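# Close the black box with two robot hands

## Task

Bring the black box's two halves together, press them until the box is shut, and finish with neither hand touching the box.

## Robot and tools

Robot: two arms, left_arm and right_arm, facing a table. left_arm has a five-finger left hand and right_arm a five-finger right hand, mirror images. A camera stand is fixed behind the arms. Cameras: cam_high (fixed, 896x504), cam_left_wrist and cam_right_wrist (carried on the wrists).

Frames. Scene frame: origin at table-top height, midway between the nominal arm bases, +z up, +x out over the table, left_arm on the +y side (image sides may differ). left_arm base sits near (+0.032, +0.350, +0.013) m, right_arm near (-0.045, -0.373, +0.003) m. Each arm reports end_effector_position (m) and end_effector_quat_wxyz in its own base frame. Fixed cameras and the table use the scene frame. Offsets you send are along the axes of that arm's current Hand target.

Hand point: a point about 0.05 m in front of the palm and 0.15 m from the wrist face along the fingers. Its +z runs along straight fingers, +y points out of the palm, +x runs across the palm away from the thumb for the right hand and toward the thumb for the left hand. Straight fingers extend 0.06-0.07 m past the point and sit 0.06 m behind it along -y. A wrist bracket on the little-finger side can strike things.

Row layout (used by execute_actions and move): one flat list of 28 numbers, each in [-1, 1], covering both arms even if only one moves. Order: left_arm dx, dy, dz, rx, ry, rz; left hand little, ring, middle, index, thumb_bend, thumb_turn, force_limit, speed; then the same 14 for right_arm. The six pose numbers are an offset from the arm's Hand target at the start of the action or move, not a pose: 1.0 equals 0.6 m for dx-dz and 180 degrees for rx-rz, and rx, ry, rz form one rotation vector. Sending six zeros re-requests the current Hand target. Finger numbers are targets on their own scale: +1 straight/open, -1 curled; thumb_turn -1 places the thumb opposite the fingers, +1 beside the palm. force_limit runs from about 0 N at -1 to 10 N at +1 (15 N for the two thumb motors). speed rises from near zero at -1 to full at +0.48 and above. There is no 'no change' value: to keep a hand as it is, repeat the eight hand numbers of its last executed row; before any row has run, copy hand_measured plus hand_force_limit and hand_speed.

Grasping: with the thumb turned in front, the hand holds objects roughly 0.035-0.065 m thick, or handles down to about 0.025 m. For a soft grip close at speed -0.94 or below. A motor moves only when its target changes (by 0.002 or more) and locks at its target or on reaching force_limit. To squeeze harder, raise force_limit and send a more closed target than hand_measured; to loosen, send a more open one.

Tools.
execute_actions(actions, cameras): actions is a list of actions; each action is up to 15 rows, one per 1/30 s step, the last row held to fill 15 steps. Every row in an action counts from the same start pose. Images return only if actions is empty or cameras asks.
move(target, speed, blend, blocking, cameras): target is one 28-number row or a list of up to 15 rows, every row an offset from the Hand targets at the move's start. speed in m/s, 0.002 to 4.3, default 0.25 (turns up to twice that in rad/s), one value or one per target. blend in metres rounds corners; 0 stops at each target. Paths are straight, ignore obstacles and the other arm, last 0.5 to 10 s. blocking=false returns after about 0.5 s while the move continues. Avoid paths passing near an arm's own base.
wait(seconds 0-10, cameras): lets time pass holding the last command.
stop(cameras): brakes a running move.
zoom_image(camera, region [x0, y0, x1, y1] pixels, at most 504x504): enlarges part of the newest image of cam_high, cam_left_wrist or cam_right_wrist.
show_instructions(): shows the reference images.
finished_scene(scene): ends the current scene, given its number as printed at the end of each result; irreversible.

Results: per arm, Hand target (last commanded pose after clipping; next offsets start here), end_effector pose, joint positions, velocities (may say within noise), joint torques (include arm weight; numbers 3 and 4 wrap at ±28 N m), and per hand hand_measured, hand_stopped_by (moving, target, force, stalled, fault), hand_load_n (positive when pushed open), hand_force_limit, hand_speed. move adds a 'move:' line, e.g. done, off_target, moving, held, fault, plus limits such as paced or held. MOTOR HOT warns of overheating; an OVER-TEMPERATURE FAULT drops the arm for 30-60 s.

Behaviour: the arms track loosely and often rest 1-3 cm (sometimes 5 cm) short, mostly low; commanded turns are clipped to 40 degrees from the measured orientation each step. Resend the missing distance if needed. A stuck arm keeps pushing until commanded back past its hand point.

Avoid: fast contact, pressing far past a surface, hitting fixed or heavy objects, the two hands touching or gripping each other, dropping or releasing moving parts, overloading fingers, letting anything leave the table, and long stretched or loaded holds that heat motors. Loose objects may occasionally be nudged by outside forces.

Each tool is called as name([rows], argument=value, ...), one row to a line, values as JSON.

Reference images:

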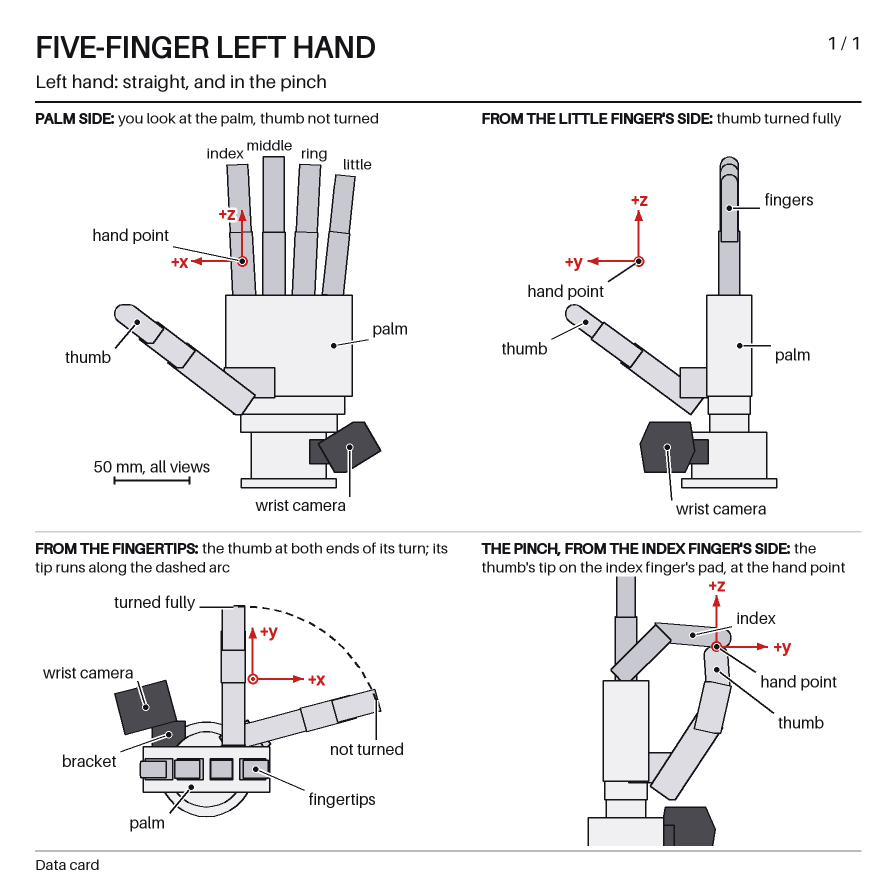

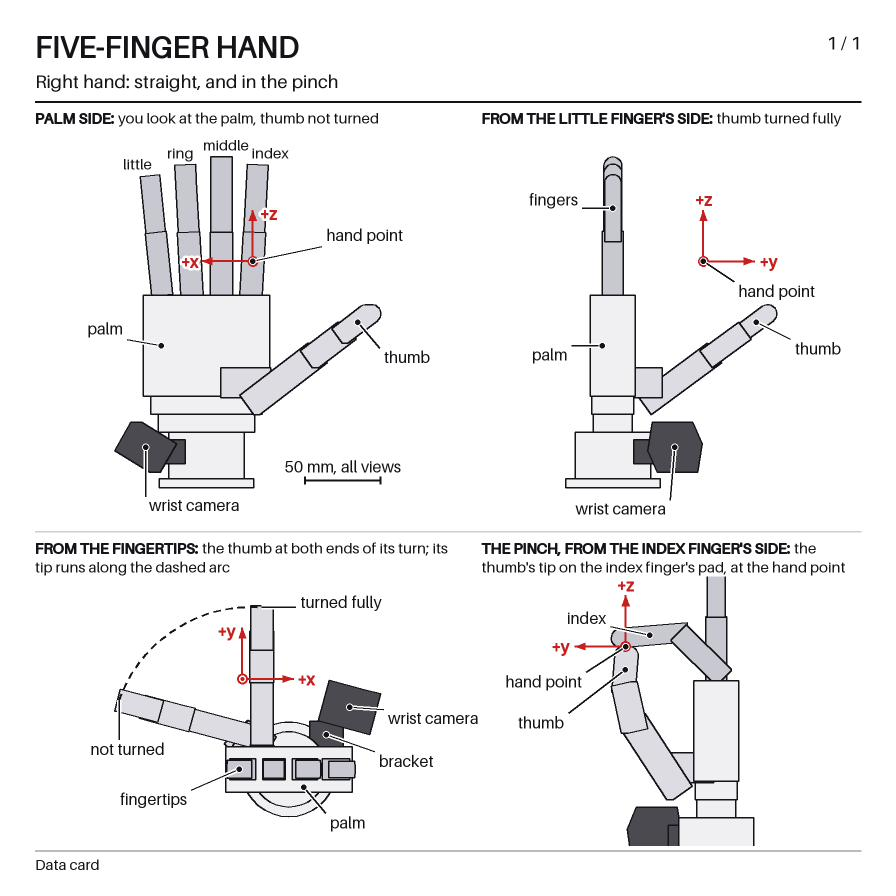

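## Session

execute_actions(actions=[])

Scene clock: 0.00 s.
left_arm: end_effector_position=(+0.2735, -0.0253, +0.1006) hand_measured=(+1.000, +1.000, +1.000, +1.000, +1.000, +1.000) hand_load_n=(+0.0, +0.0, +0.0, -0.5, +0.0, +0.0) hand_stopped_by=(target, target, target, target, target, target) hand_force_limit=0.00 hand_speed=-0.80 end_effector_quat_wxyz=(+0.128, -0.110, +0.980, +0.103) | right_arm: end_effector_position=(+0.1404, +0.2755, +0.2441) hand_measured=(+1.000, +1.000, +1.000, +1.000, +1.000, +1.000) hand_load_n=(+0.0, +0.0, +0.0, +0.0, +0.0, +0.0) hand_stopped_by=(target, target, target, target, target, target) hand_force_limit=0.00 hand_speed=-0.80 end_effector_quat_wxyz=(-0.531, +0.783, -0.251, +0.207)
Joint positions: left_arm=[-0.418 1.175 0.77 -1.045 -0.308 0.947] | right_arm=[1.149 0.403 0.549 -0.515 0.243 0.032]
Joint velocities: within noise
Joint torques (N m): no reading
Heat: left arm: hottest shoulder 21 °C; right arm: hottest shoulder 21 °C.
Hand target: left_arm +0.2853, -0.0322, +0.1126; +0.145, -0.111, +0.979, +0.093 | right_arm +0.1407, +0.2800, +0.2638; -0.545, +0.774, -0.248, +0.207

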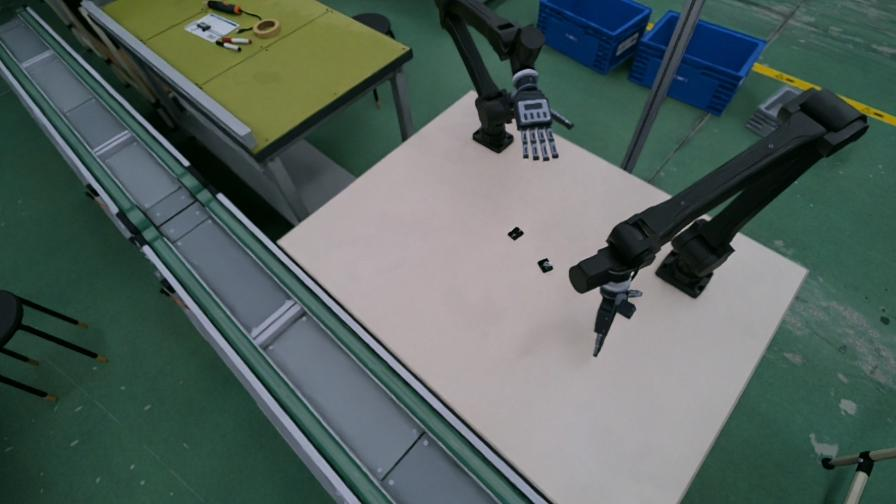

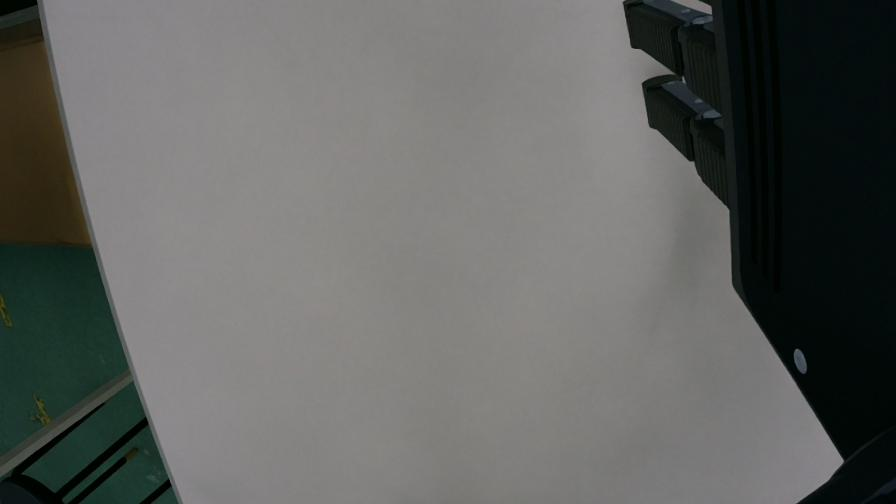

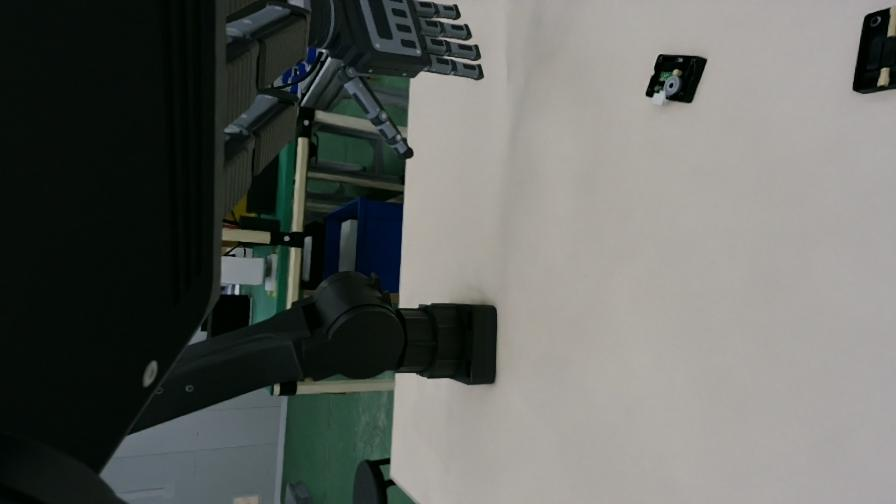

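zoom_image(camera="cam_high", region=[480, 200, 600, 290])

zoom_image(camera="cam_right_wrist", region=[620, 0, 896, 140])

Scaled by 4.200 from the camera's 896x504 image, which has a finer 1280x720 frame.

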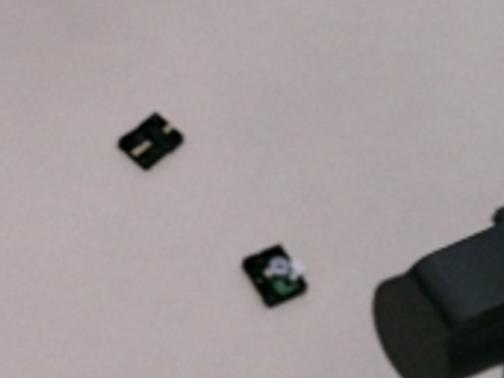

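Scaled by 1.826 from the camera's 896x504 image, which has a finer 1280x720 frame.

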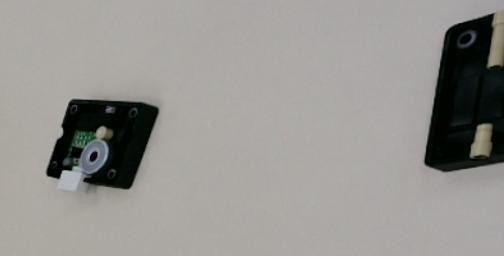

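move(target=[0,0,0,0,0,0,1,1,1,1,1,1,0,-0.8,0.1028,-0.0463,0.2247,-0.2690,-0.1652,-0.1393,1,1,1,1,1,1,0,-0.8], speed=0.2, cameras=["all"])

Scene clock: 176.93 s.
left_arm: end_effector_position=(+0.2735, -0.0253, +0.1006) hand_measured=(+1.000, +1.000, +1.000, +1.000, +1.000, +1.000) hand_load_n=(+0.0, +0.0, +0.0, +0.0, +0.0, +0.0) hand_stopped_by=(target, target, target, target, target, target) hand_force_limit=0.00 hand_speed=-0.80 end_effector_quat_wxyz=(+0.128, -0.110, +0.980, +0.103) | right_arm: end_effector_position=(+0.2594, +0.3435, +0.2342) hand_measured=(+1.000, +1.000, +1.000, +1.000, +1.000, +1.000) hand_load_n=(+0.0, +0.0, +0.0, +0.0, +0.0, -0.5) hand_stopped_by=(target, target, target, target, target, target) hand_force_limit=0.00 hand_speed=-0.80 end_effector_quat_wxyz=(-0.164, +0.986, -0.003, -0.014)
Joint positions: left_arm=[-0.418 1.175 0.77 -1.045 -0.308 0.947] | right_arm=[0.852 1.466 1.451 -1.321 -0.235 -0.684]
Joint torques (N m): left_arm=[-0.56 -6.24 10.65 0.46 -0.29 0.03] | right_arm=[-1.44 -11.05 12.07 -0.14 0.1 0.01]
Heat: left arm: hottest elbow 31 °C; right arm: hottest elbow 40 °C.
Hand target: left_arm +0.2853, -0.0322, +0.1126; +0.145, -0.111, +0.979, +0.093 | right_arm +0.2735, +0.3502, +0.2500; -0.174, +0.985, +0.000, +0.000
Off the commanded pose: left_arm 0.018 m, 2 deg | right_arm 0.022 m, 2 deg.
move: off_target (left_arm, right_arm)

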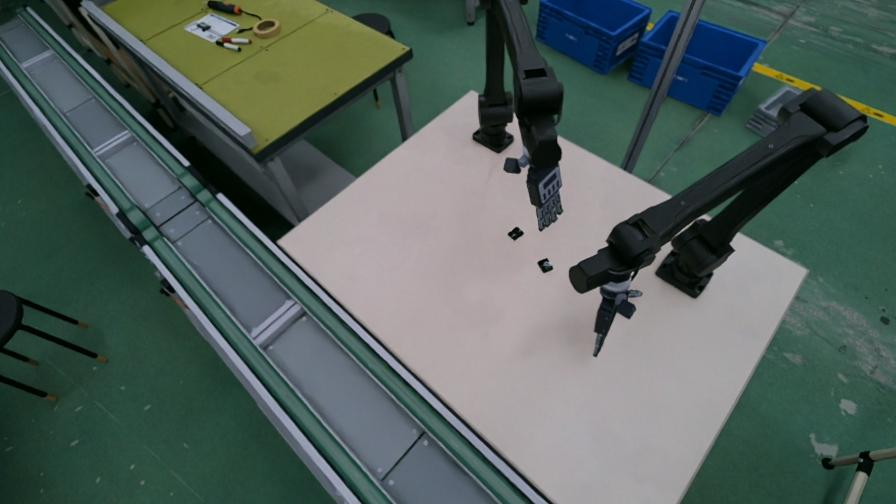

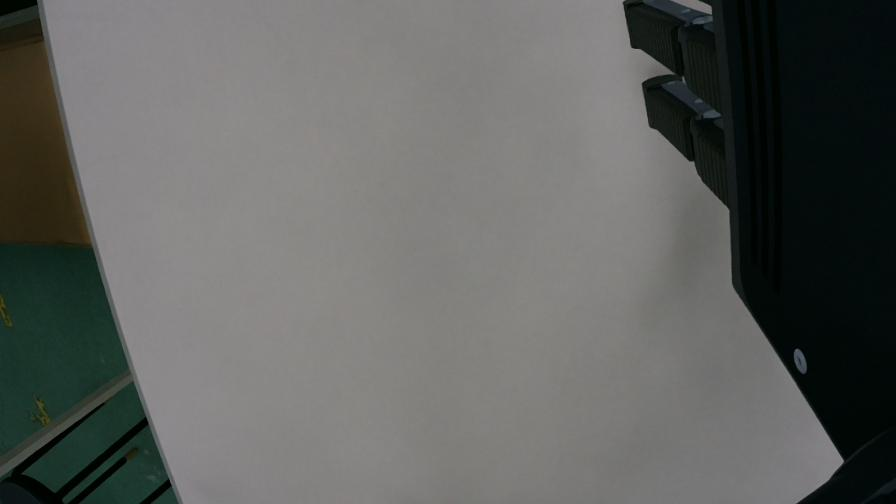

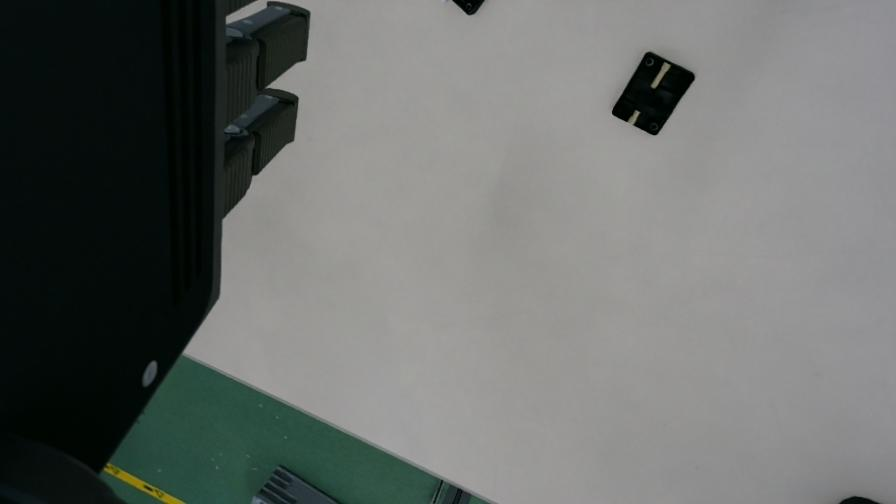

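zoom_image(camera="cam_right_wrist", region=[580, 30, 720, 150])

Scaled by 3.600 from the camera's 896x504 image, which has a finer 1280x720 frame.

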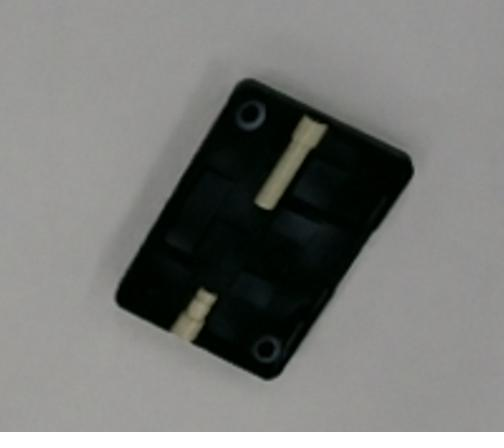

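move(target=[0,0,0,0,0,0,1,1,1,1,1,1,0,-0.8,0.1,-0.01,-0.05,0,0,0,1,1,1,1,1,1,0,-0.8], speed=0.2, cameras=["cam_right_wrist"])

zoom_image(camera="cam_right_wrist", region=[380, 30, 720, 220])

Scene clock: 202.33 s.
left_arm: end_effector_position=(+0.2735, -0.0253, +0.1006) hand_measured=(+1.000, +1.000, +1.000, +1.000, +1.000, +1.000) hand_load_n=(+0.0, +0.0, +0.0, +0.0, +0.0, +0.0) hand_stopped_by=(target, target, target, target, target, target) hand_force_limit=0.00 hand_speed=-0.80 end_effector_quat_wxyz=(+0.128, -0.110, +0.980, +0.103) | right_arm: end_effector_position=(+0.3221, +0.3384, +0.2669) hand_measured=(+1.000, +1.000, +1.000, +1.000, +1.000, +1.000) hand_load_n=(+0.0, +0.0, +0.0, +0.0, +0.0, +0.0) hand_stopped_by=(target, target, target, target, target, target) hand_force_limit=0.00 hand_speed=-0.80 end_effector_quat_wxyz=(-0.164, +0.986, -0.006, -0.009)
Joint positions: left_arm=[-0.418 1.175 0.77 -1.045 -0.308 0.947] | right_arm=[0.75 1.575 1.661 -1.44 -0.251 -0.781]
Joint torques (N m): left_arm=[-0.62 -6.24 10.77 0.36 -0.29 0.01] | right_arm=[-1.44 -12.63 12.05 -0.25 -0.27 -0.03]
Heat: left arm: hottest elbow 31 °C; right arm: hottest elbow 44 °C.
Hand target: left_arm +0.2853, -0.0322, +0.1126; +0.145, -0.111, +0.979, +0.093 | right_arm +0.3336, +0.3455, +0.2802; -0.174, +0.985, +0.000, +0.000
Off the commanded pose: left_arm 0.018 m, 2 deg | right_arm 0.019 m, 2 deg.
move: off_target (left_arm, right_arm)
Images, in order (width x height): cam_right_wrist 896x504.

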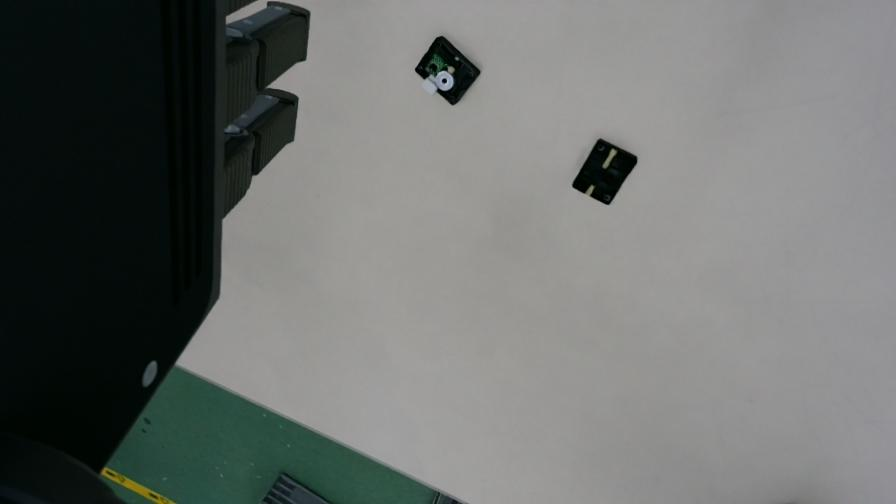

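Scaled by 1.482 from the camera's 896x504 image, which has a finer 1280x720 frame.

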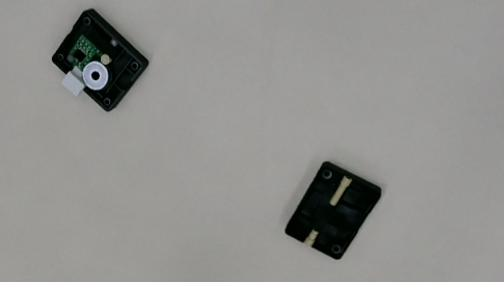

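zoom_image(camera="cam_right_wrist", region=[400, 20, 500, 120])

zoom_image(camera="cam_right_wrist", region=[555, 120, 655, 220])

Scaled by 5.040 from the camera's 896x504 image, which has a finer 1280x720 frame.

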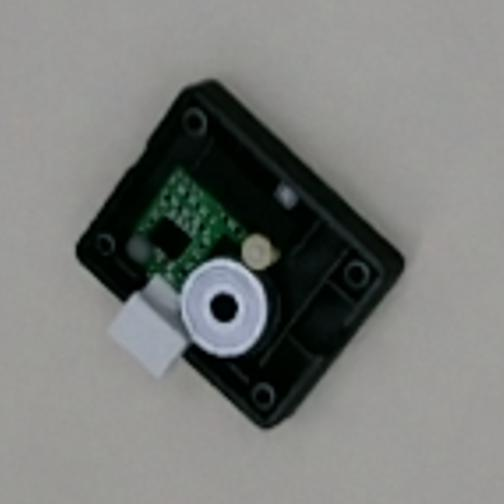

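Scaled by 5.040 from the camera's 896x504 image, which has a finer 1280x720 frame.

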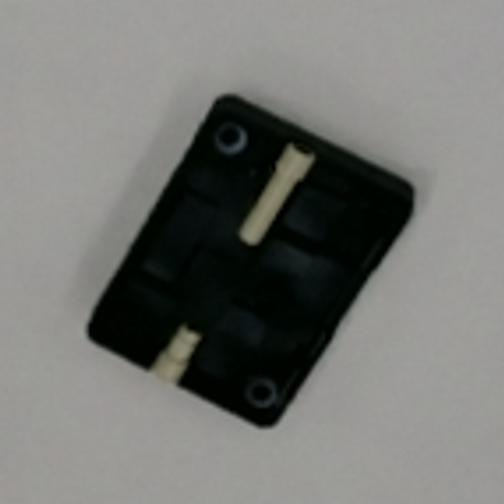

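move(target=[0,0,0,0,0,0,1,1,1,1,1,1,0,-0.8,0.002,0.191,0.287,0,0,0,-0.9,-0.9,-0.9,-0.9,1,1,0,-0.2], speed=0.15, cameras=["cam_right_wrist","cam_high"])

zoom_image(camera="cam_right_wrist", region=[350, 160, 550, 340])

Scene clock: 296.93 s.
left_arm: end_effector_position=(+0.2735, -0.0253, +0.1006) hand_measured=(+1.000, +1.000, +1.000, +1.000, +1.000, +1.000) hand_load_n=(+0.0, +0.0, +0.0, +0.0, +0.0, +0.0) hand_stopped_by=(target, target, target, target, target, target) hand_force_limit=0.00 hand_speed=-0.80 end_effector_quat_wxyz=(+0.128, -0.110, +0.980, +0.103) | right_arm: end_effector_position=(+0.3287, +0.2945, +0.0841) hand_measured=(-0.900, -0.900, -0.900, -0.900, +1.000, +1.000) hand_load_n=(+0.0, +0.0, +0.0, +0.0, +0.0, +0.0) hand_stopped_by=(target, target, target, target, target, target) hand_force_limit=0.00 hand_speed=-0.20 end_effector_quat_wxyz=(-0.171, +0.985, -0.005, -0.002)
Joint positions: left_arm=[-0.418 1.175 0.77 -1.045 -0.308 0.947] | right_arm=[0.671 1.578 1.176 -0.952 -0.268 -0.861]
Joint torques (N m): left_arm=[-0.85 -6.3 10.74 0.44 -0.27 0.03] | right_arm=[-2.02 -11.58 7.72 0.75 -0.31 -0.02]
Heat: left arm: hottest elbow 32 °C; right arm: hottest elbow 40 °C.
Hand target: left_arm +0.2853, -0.0322, +0.1126; +0.145, -0.111, +0.979, +0.093 | right_arm +0.3346, +0.2969, +0.0792; -0.174, +0.985, +0.000, +0.000
Off the commanded pose: left_arm 0.018 m, 2 deg | right_arm 0.008 m, 1 deg.
move: off_target (left_arm)
Images, in order (width x height): cam_high 896x504, cam_right_wrist 896x504.

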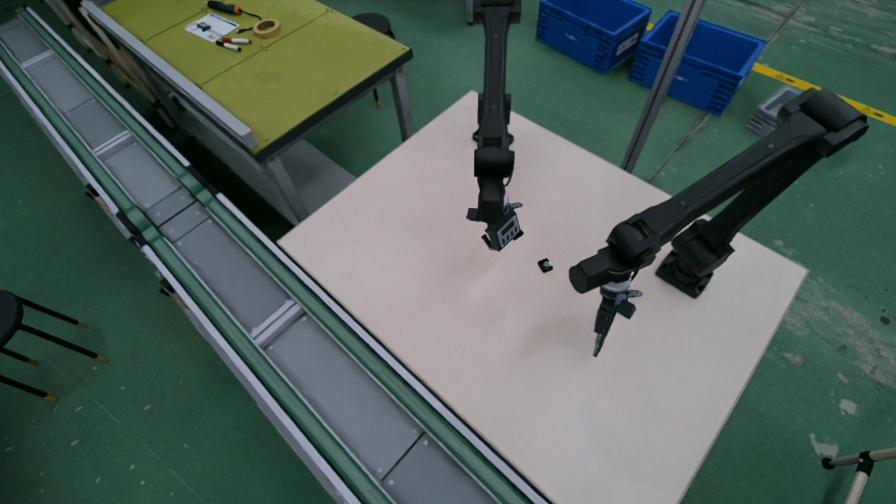

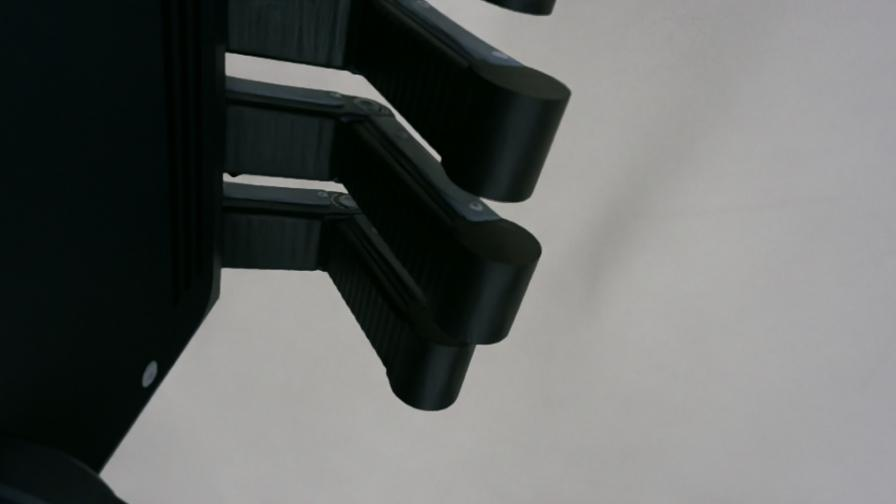

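Scaled by 2.520 from the camera's 896x504 image, which has a finer 1280x720 frame.

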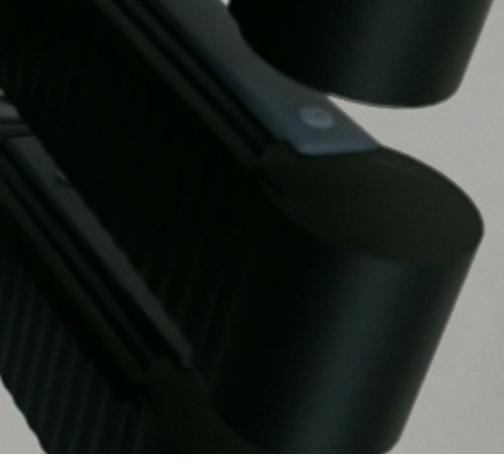

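move(target=[0,0,0,0,0,0,1,1,1,1,1,1,0,-0.8,0,0,0,0,0,0,1,1,1,1,1,1,0,-0.2], speed=0.15, cameras=["cam_right_wrist"])

zoom_image(camera="cam_right_wrist", region=[350, 160, 550, 340])

Scene clock: 306.27 s.
left_arm: end_effector_position=(+0.2735, -0.0253, +0.1006) hand_measured=(+1.000, +1.000, +1.000, +1.000, +1.000, +1.000) hand_load_n=(+0.0, +0.0, +0.0, +0.0, +0.0, +0.0) hand_stopped_by=(target, target, target, target, target, target) hand_force_limit=0.00 hand_speed=-0.80 end_effector_quat_wxyz=(+0.128, -0.110, +0.980, +0.103) | right_arm: end_effector_position=(+0.3257, +0.2983, +0.0841) hand_measured=(+1.000, +1.000, +1.000, +1.000, +1.000, +1.000) hand_load_n=(+0.0, +0.0, +0.0, +0.0, +0.0, +0.5) hand_stopped_by=(target, target, target, target, target, target) hand_force_limit=0.00 hand_speed=-0.20 end_effector_quat_wxyz=(-0.171, +0.985, +0.001, -0.003)
Joint positions: left_arm=[-0.418 1.175 0.77 -1.045 -0.308 0.947] | right_arm=[0.681 1.578 1.176 -0.951 -0.269 -0.861]
Joint torques (N m): left_arm=[-0.38 -6.07 10.73 0.42 -0.27 0] | right_arm=[-1.67 -11.87 7.86 0.7 -0.27 -0.04]
Heat: left arm: hottest elbow 32 °C; right arm: hottest elbow 40 °C.
Hand target: left_arm +0.2853, -0.0322, +0.1126; +0.145, -0.111, +0.979, +0.093 | right_arm +0.3346, +0.2969, +0.0791; -0.174, +0.985, +0.000, +0.000
Off the commanded pose: left_arm 0.018 m, 2 deg | right_arm 0.010 m, 0 deg.
move: off_target (left_arm)
Images, in order (width x height): cam_right_wrist 896x504.

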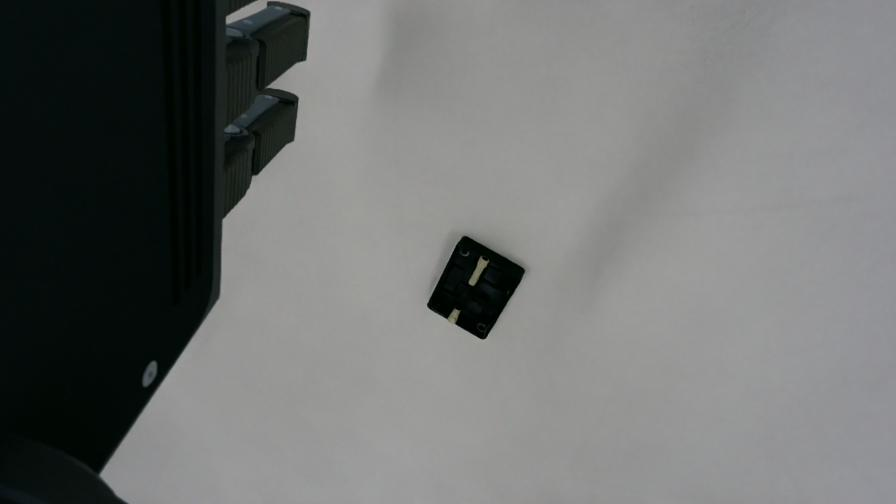

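Scaled by 2.520 from the camera's 896x504 image, which has a finer 1280x720 frame.

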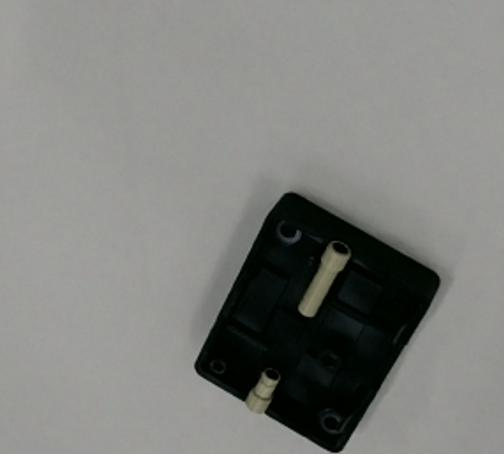

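zoom_image(camera="cam_right_wrist", region=[420, 230, 530, 345])

Scaled by 4.383 from the camera's 896x504 image, which has a finer 1280x720 frame.

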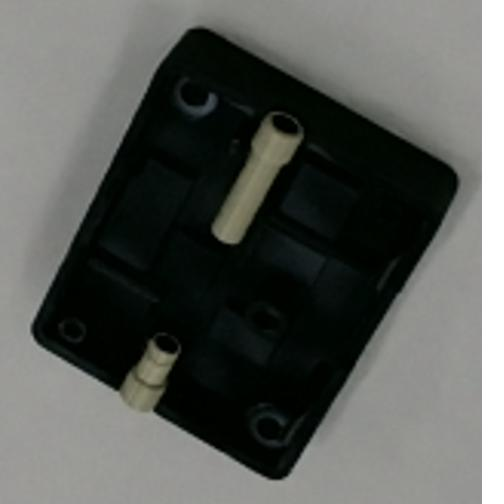

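move(target=[-0.064,0.257,-0.116,0,0,0,1,1,1,1,1,1,0,-0.8,0.052,-0.188,0.055,0,0,0,1,1,1,1,1,1,0,-0.2], speed=0.15, cameras=["all"])

Scene clock: 362.97 s.
left_arm: end_effector_position=(+0.2478, +0.1046, +0.1823) hand_measured=(+1.000, +1.000, +1.000, +1.000, +1.000, +1.000) hand_load_n=(+0.0, +0.0, +0.5, +0.0, +0.0, -0.5) hand_stopped_by=(target, target, target, target, target, target) hand_force_limit=0.00 hand_speed=-0.80 end_effector_quat_wxyz=(+0.112, -0.107, +0.983, +0.096) | right_arm: end_effector_position=(+0.3543, +0.4012, +0.0784) hand_measured=(+1.000, +1.000, +1.000, +1.000, +1.000, +1.000) hand_load_n=(+0.0, +0.0, +0.0, +0.0, +0.0, +0.0) hand_stopped_by=(target, target, target, target, target, target) hand_force_limit=0.00 hand_speed=-0.20 end_effector_quat_wxyz=(-0.169, +0.986, +0.004, -0.008)
Joint positions: left_arm=[0.047 0.95 0.844 -1.249 -0.205 1.424] | right_arm=[0.793 1.806 1.46 -0.99 -0.248 -0.757]
Joint torques (N m): left_arm=[0.73 -3.66 15.19 0.16 -0.01 0.09] | right_arm=[-0.56 -15.27 11.51 -0.25 0.11 0.23]
Heat: left arm: hottest elbow 33 °C; right arm: hottest elbow 37 °C.
Hand target: left_arm +0.2652, +0.1080, +0.2128; +0.145, -0.111, +0.979, +0.093 | right_arm +0.3658, +0.4142, +0.0868; -0.174, +0.985, +0.000, +0.000
Off the commanded pose: left_arm 0.035 m, 4 deg | right_arm 0.019 m, 1 deg.
move: off_target (left_arm, right_arm)

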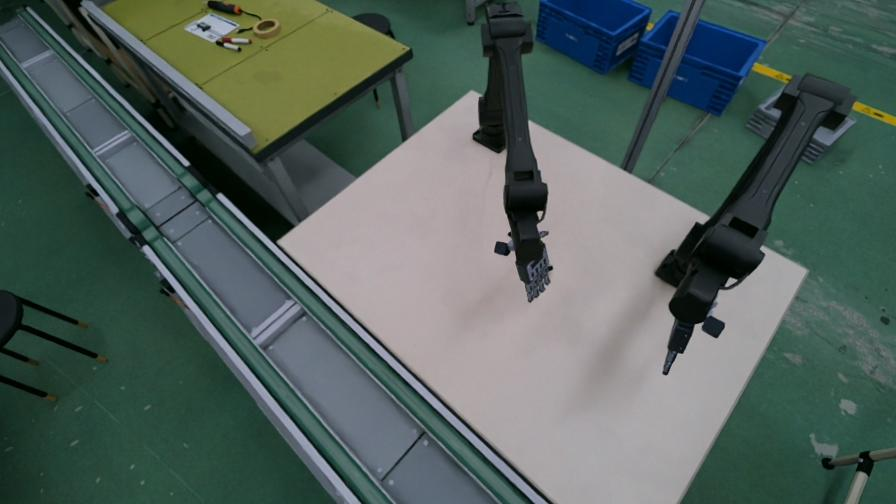

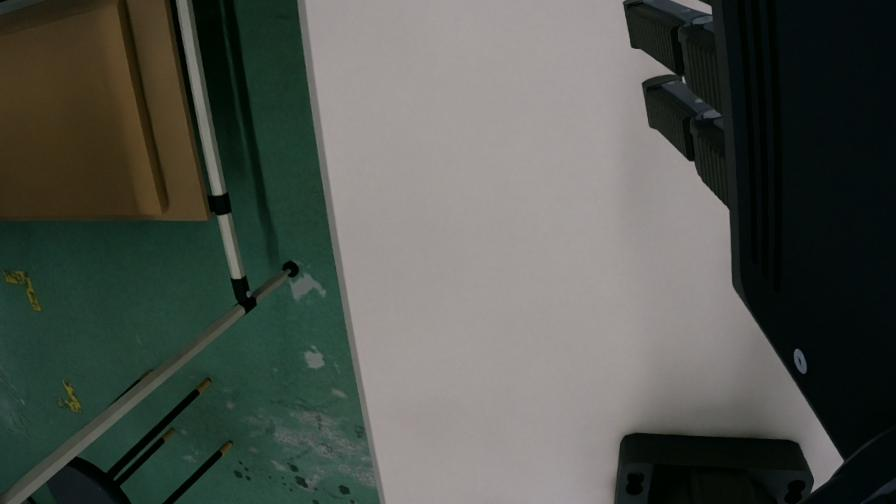

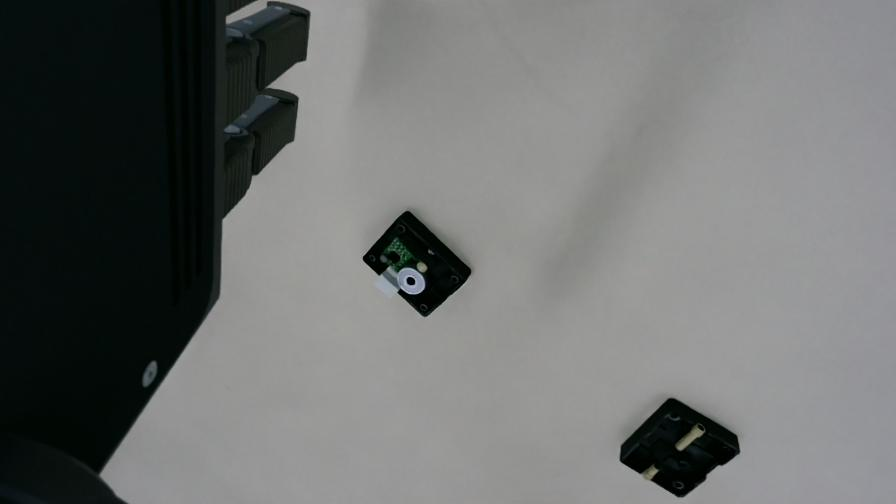

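zoom_image(camera="cam_right_wrist", region=[355, 205, 480, 325])

zoom_image(camera="cam_right_wrist", region=[615, 390, 745, 504])

Scaled by 4.032 from the camera's 896x504 image, which has a finer 1280x720 frame.

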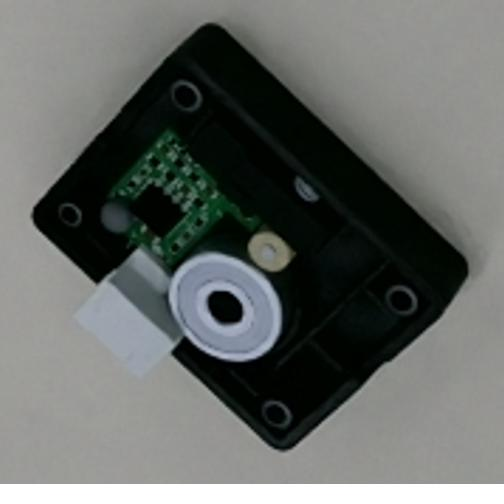

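Scaled by 3.877 from the camera's 896x504 image, which has a finer 1280x720 frame.

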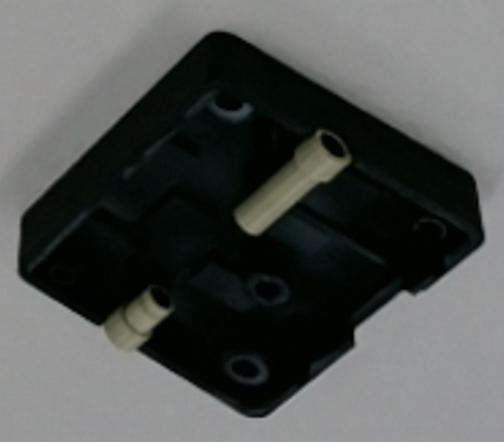

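move([
  [0,0,0,0,0,0,1,1,1,1,1,1,0,-0.8,0,-0.0285,-0.0783,0,0,0,1,1,0,0,0.8,-1,0,-0.2],
  [0,0,0,0,0,0,1,1,1,1,1,1,0,-0.8,-0.073,0.1403,-0.11,0.1154,0.3068,0.4549,1,1,0,0,0.8,-1,0,-0.2],
], speed=0.2, blend=0.02, cameras=["cam_high","cam_right_wrist"])

Scene clock: 695.90 s.
left_arm: end_effector_position=(+0.2479, +0.1046, +0.1822) hand_measured=(+1.000, +1.000, +1.000, +1.000, +1.000, +1.000) hand_load_n=(+0.0, +0.0, +0.0, +0.0, +0.0, +0.0) hand_stopped_by=(target, target, target, target, target, target) hand_force_limit=0.00 hand_speed=-0.80 end_effector_quat_wxyz=(+0.112, -0.106, +0.983, +0.096) | right_arm: end_effector_position=(+0.3217, +0.3098, +0.1081) hand_measured=(+1.000, +1.000, +0.000, +0.000, +0.800, -1.000) hand_load_n=(+0.0, +0.0, +0.0, +0.0, +0.0, +0.0) hand_stopped_by=(target, target, target, target, target, target) hand_force_limit=0.00 hand_speed=-0.20 end_effector_quat_wxyz=(+0.256, -0.607, +0.687, -0.308)
Joint positions: left_arm=[0.047 0.95 0.844 -1.249 -0.204 1.425] | right_arm=[0.939 1.308 0.868 -0.668 0.709 0.889]
Joint torques (N m): left_arm=[0.73 -3.25 15.13 0.18 -0.02 0.09] | right_arm=[0.26 -10.4 8.31 0.18 0.82 0.22]
Heat: left arm: hottest elbow 52 °C; right arm: hottest elbow 47 °C.
Hand target: left_arm +0.2652, +0.1080, +0.2128; +0.145, -0.111, +0.979, +0.093 | right_arm +0.3220, +0.3125, +0.1200; +0.267, -0.599, +0.690, -0.306
Off the commanded pose: left_arm 0.035 m, 4 deg | right_arm 0.012 m, 2 deg.
move: off_target (left_arm, right_arm)
Images, in order (width x height): cam_high 896x504, cam_right_wrist 896x504.

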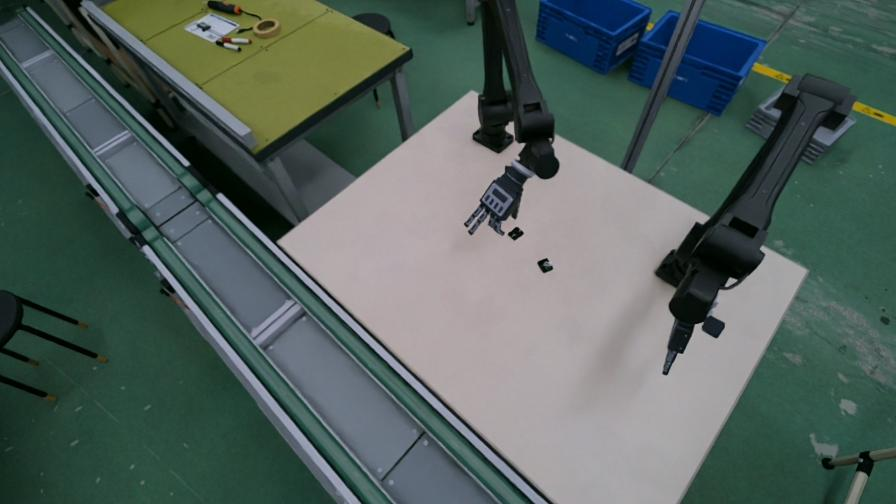

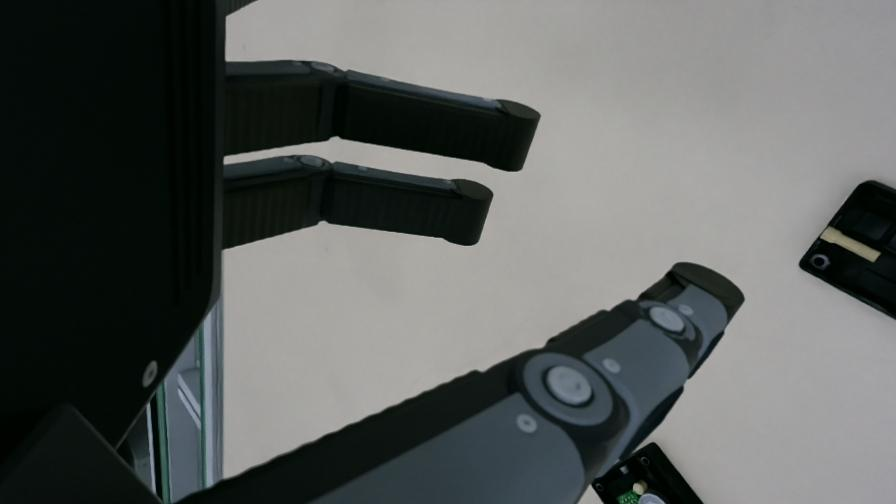

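move(target=[0,0,0,0,0,0,1,1,1,1,1,1,0,-0.8,0,0.0874,-0.0222,0,0,0,1,1,0,0,0.8,-1,0,-0.2], speed=0.15, cameras=["cam_high","cam_right_wrist"])

Scene clock: 759.87 s.
left_arm: end_effector_position=(+0.2479, +0.1046, +0.1822) hand_measured=(+1.000, +1.000, +1.000, +1.000, +1.000, +1.000) hand_load_n=(+0.0, +0.0, +0.0, +0.0, +0.0, +0.0) hand_stopped_by=(target, target, target, target, target, target) hand_force_limit=0.00 hand_speed=-0.80 end_effector_quat_wxyz=(+0.112, -0.106, +0.983, +0.096) | right_arm: end_effector_position=(+0.2766, +0.3176, +0.0809) hand_measured=(+1.000, +1.000, +0.000, +0.000, +0.800, -1.000) hand_load_n=(+0.0, +0.0, +0.0, +0.0, +0.0, +0.5) hand_stopped_by=(target, target, target, target, target, target) hand_force_limit=0.00 hand_speed=-0.20 end_effector_quat_wxyz=(+0.259, -0.607, +0.686, -0.307)
Joint positions: left_arm=[0.047 0.95 0.844 -1.249 -0.204 1.425] | right_arm=[1.057 1.308 0.794 -0.685 0.757 1.03]
Joint torques (N m): left_arm=[0.73 -3.78 15.1 0.14 0 0.08] | right_arm=[-0.56 -9.64 7.73 -0.03 0.89 0.23]
Heat: left arm: hottest elbow 53 °C; right arm: hottest elbow 43 °C.
Hand target: left_arm +0.2652, +0.1080, +0.2128; +0.145, -0.111, +0.979, +0.093 | right_arm +0.2775, +0.3188, +0.0900; +0.267, -0.599, +0.690, -0.306
Off the commanded pose: left_arm 0.035 m, 4 deg | right_arm 0.009 m, 1 deg.
move: off_target (left_arm)
Images, in order (width x height): cam_high 896x504, cam_right_wrist 896x504.

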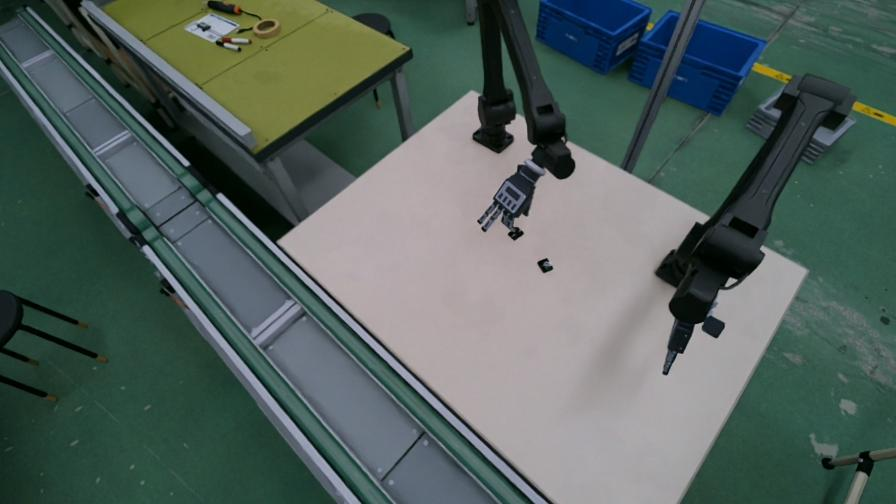

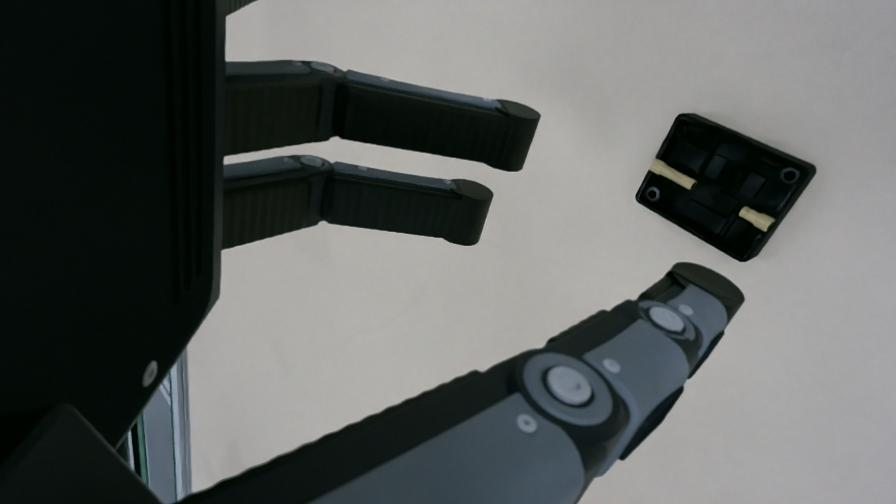

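move(target=[0,0,0,0,0,0,1,1,1,1,1,1,0,-0.8,0.0283,0.0502,0.034,0,0,0,1,1,0,0,1,-1,0,-0.2], speed=0.1, cameras=["cam_right_wrist"])

Scene clock: 805.30 s.
left_arm: end_effector_position=(+0.2479, +0.1046, +0.1822) hand_measured=(+1.000, +1.000, +1.000, +1.000, +1.000, +1.000) hand_load_n=(+0.0, +0.0, +0.0, +0.0, -0.5, +0.0) hand_stopped_by=(target, target, target, target, target, target) hand_force_limit=0.00 hand_speed=-0.80 end_effector_quat_wxyz=(+0.112, -0.106, +0.983, +0.096) | right_arm: end_effector_position=(+0.2655, +0.2979, +0.0482) hand_measured=(+1.000, +1.000, +0.000, +0.000, +1.000, -1.000) hand_load_n=(+0.0, +0.0, +0.0, +0.0, +0.0, +0.0) hand_stopped_by=(target, target, target, target, target, target) hand_force_limit=0.00 hand_speed=-0.20 end_effector_quat_wxyz=(+0.254, -0.609, +0.685, -0.309)
Joint positions: left_arm=[0.047 0.95 0.844 -1.249 -0.204 1.425] | right_arm=[1.057 1.308 0.696 -0.597 0.757 1.03]
Joint torques (N m): left_arm=[0.79 -3.66 15.12 0.17 -0.03 0.09] | right_arm=[-0.5 -7.88 7.25 0.96 0.82 0.14]
Heat: left arm: hottest elbow 54 °C; right arm: hottest elbow 41 °C.
Hand target: left_arm +0.2652, +0.1080, +0.2128; +0.145, -0.111, +0.979, +0.093 | right_arm +0.2701, +0.3026, +0.0539; +0.267, -0.599, +0.690, -0.306
Off the commanded pose: left_arm 0.035 m, 4 deg | right_arm 0.009 m, 2 deg.
move: off_target (left_arm)
Images, in order (width x height): cam_right_wrist 896x504.

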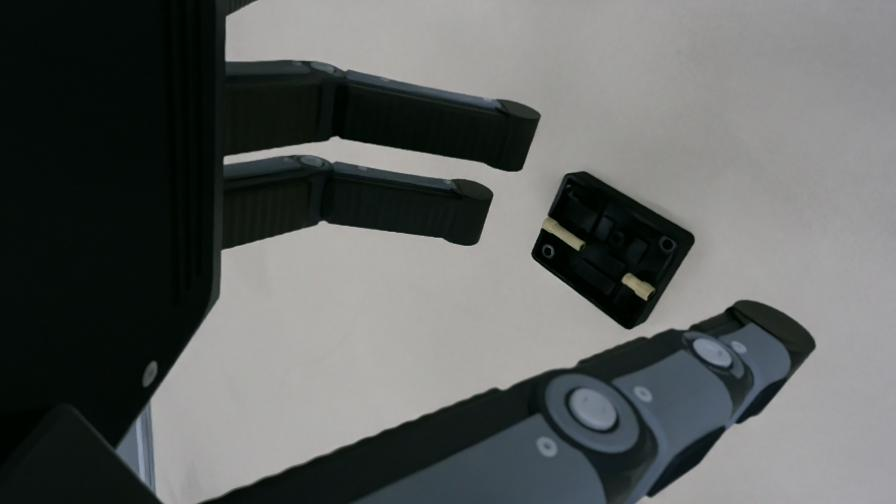

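move(target=[0,0,0,0,0,0,1,1,1,1,1,1,0,-0.8,-0.0067,0.0158,0.0322,0,0,0,1,1,0,0,1,-1,0,-0.2], speed=0.08, cameras=["cam_right_wrist"])

Scene clock: 831.57 s.
left_arm: end_effector_position=(+0.2479, +0.1046, +0.1822) hand_measured=(+1.000, +1.000, +1.000, +1.000, +1.000, +1.000) hand_load_n=(+0.0, +0.0, +0.0, +0.0, +0.0, +0.0) hand_stopped_by=(target, target, target, target, target, target) hand_force_limit=0.00 hand_speed=-0.80 end_effector_quat_wxyz=(+0.112, -0.106, +0.983, +0.096) | right_arm: end_effector_position=(+0.2719, +0.3056, +0.0357) hand_measured=(+1.000, +1.000, +0.000, +0.000, +1.000, -1.000) hand_load_n=(+0.0, +0.0, +0.0, +0.0, +0.0, +0.0) hand_stopped_by=(target, target, target, target, target, target) hand_force_limit=0.00 hand_speed=-0.20 end_effector_quat_wxyz=(+0.267, -0.601, +0.689, -0.305)
Joint positions: left_arm=[0.047 0.95 0.844 -1.249 -0.204 1.425] | right_arm=[1.053 1.346 0.681 -0.512 0.757 1.03]
Joint torques (N m): left_arm=[0.91 -3.78 15.08 0.1 -0.03 0.1] | right_arm=[-1.49 -6.77 7.12 1.06 0.57 -0.02]
Heat: left arm: hottest elbow 54 °C; right arm: hottest elbow 38 °C.
Hand target: left_arm +0.2652, +0.1080, +0.2128; +0.145, -0.111, +0.979, +0.093 | right_arm +0.2786, +0.3055, +0.0339; +0.267, -0.599, +0.690, -0.306
Off the commanded pose: left_arm 0.035 m, 4 deg | right_arm 0.007 m, 0 deg.
move: off_target (left_arm)
Images, in order (width x height): cam_right_wrist 896x504.

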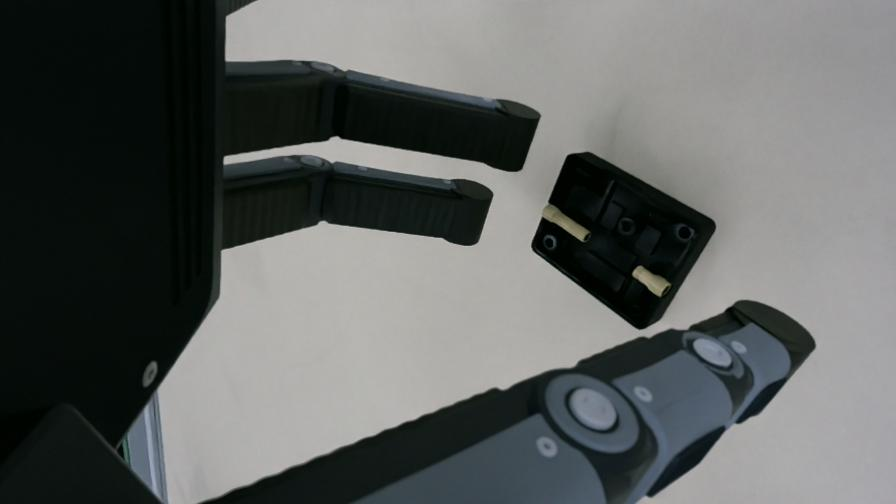

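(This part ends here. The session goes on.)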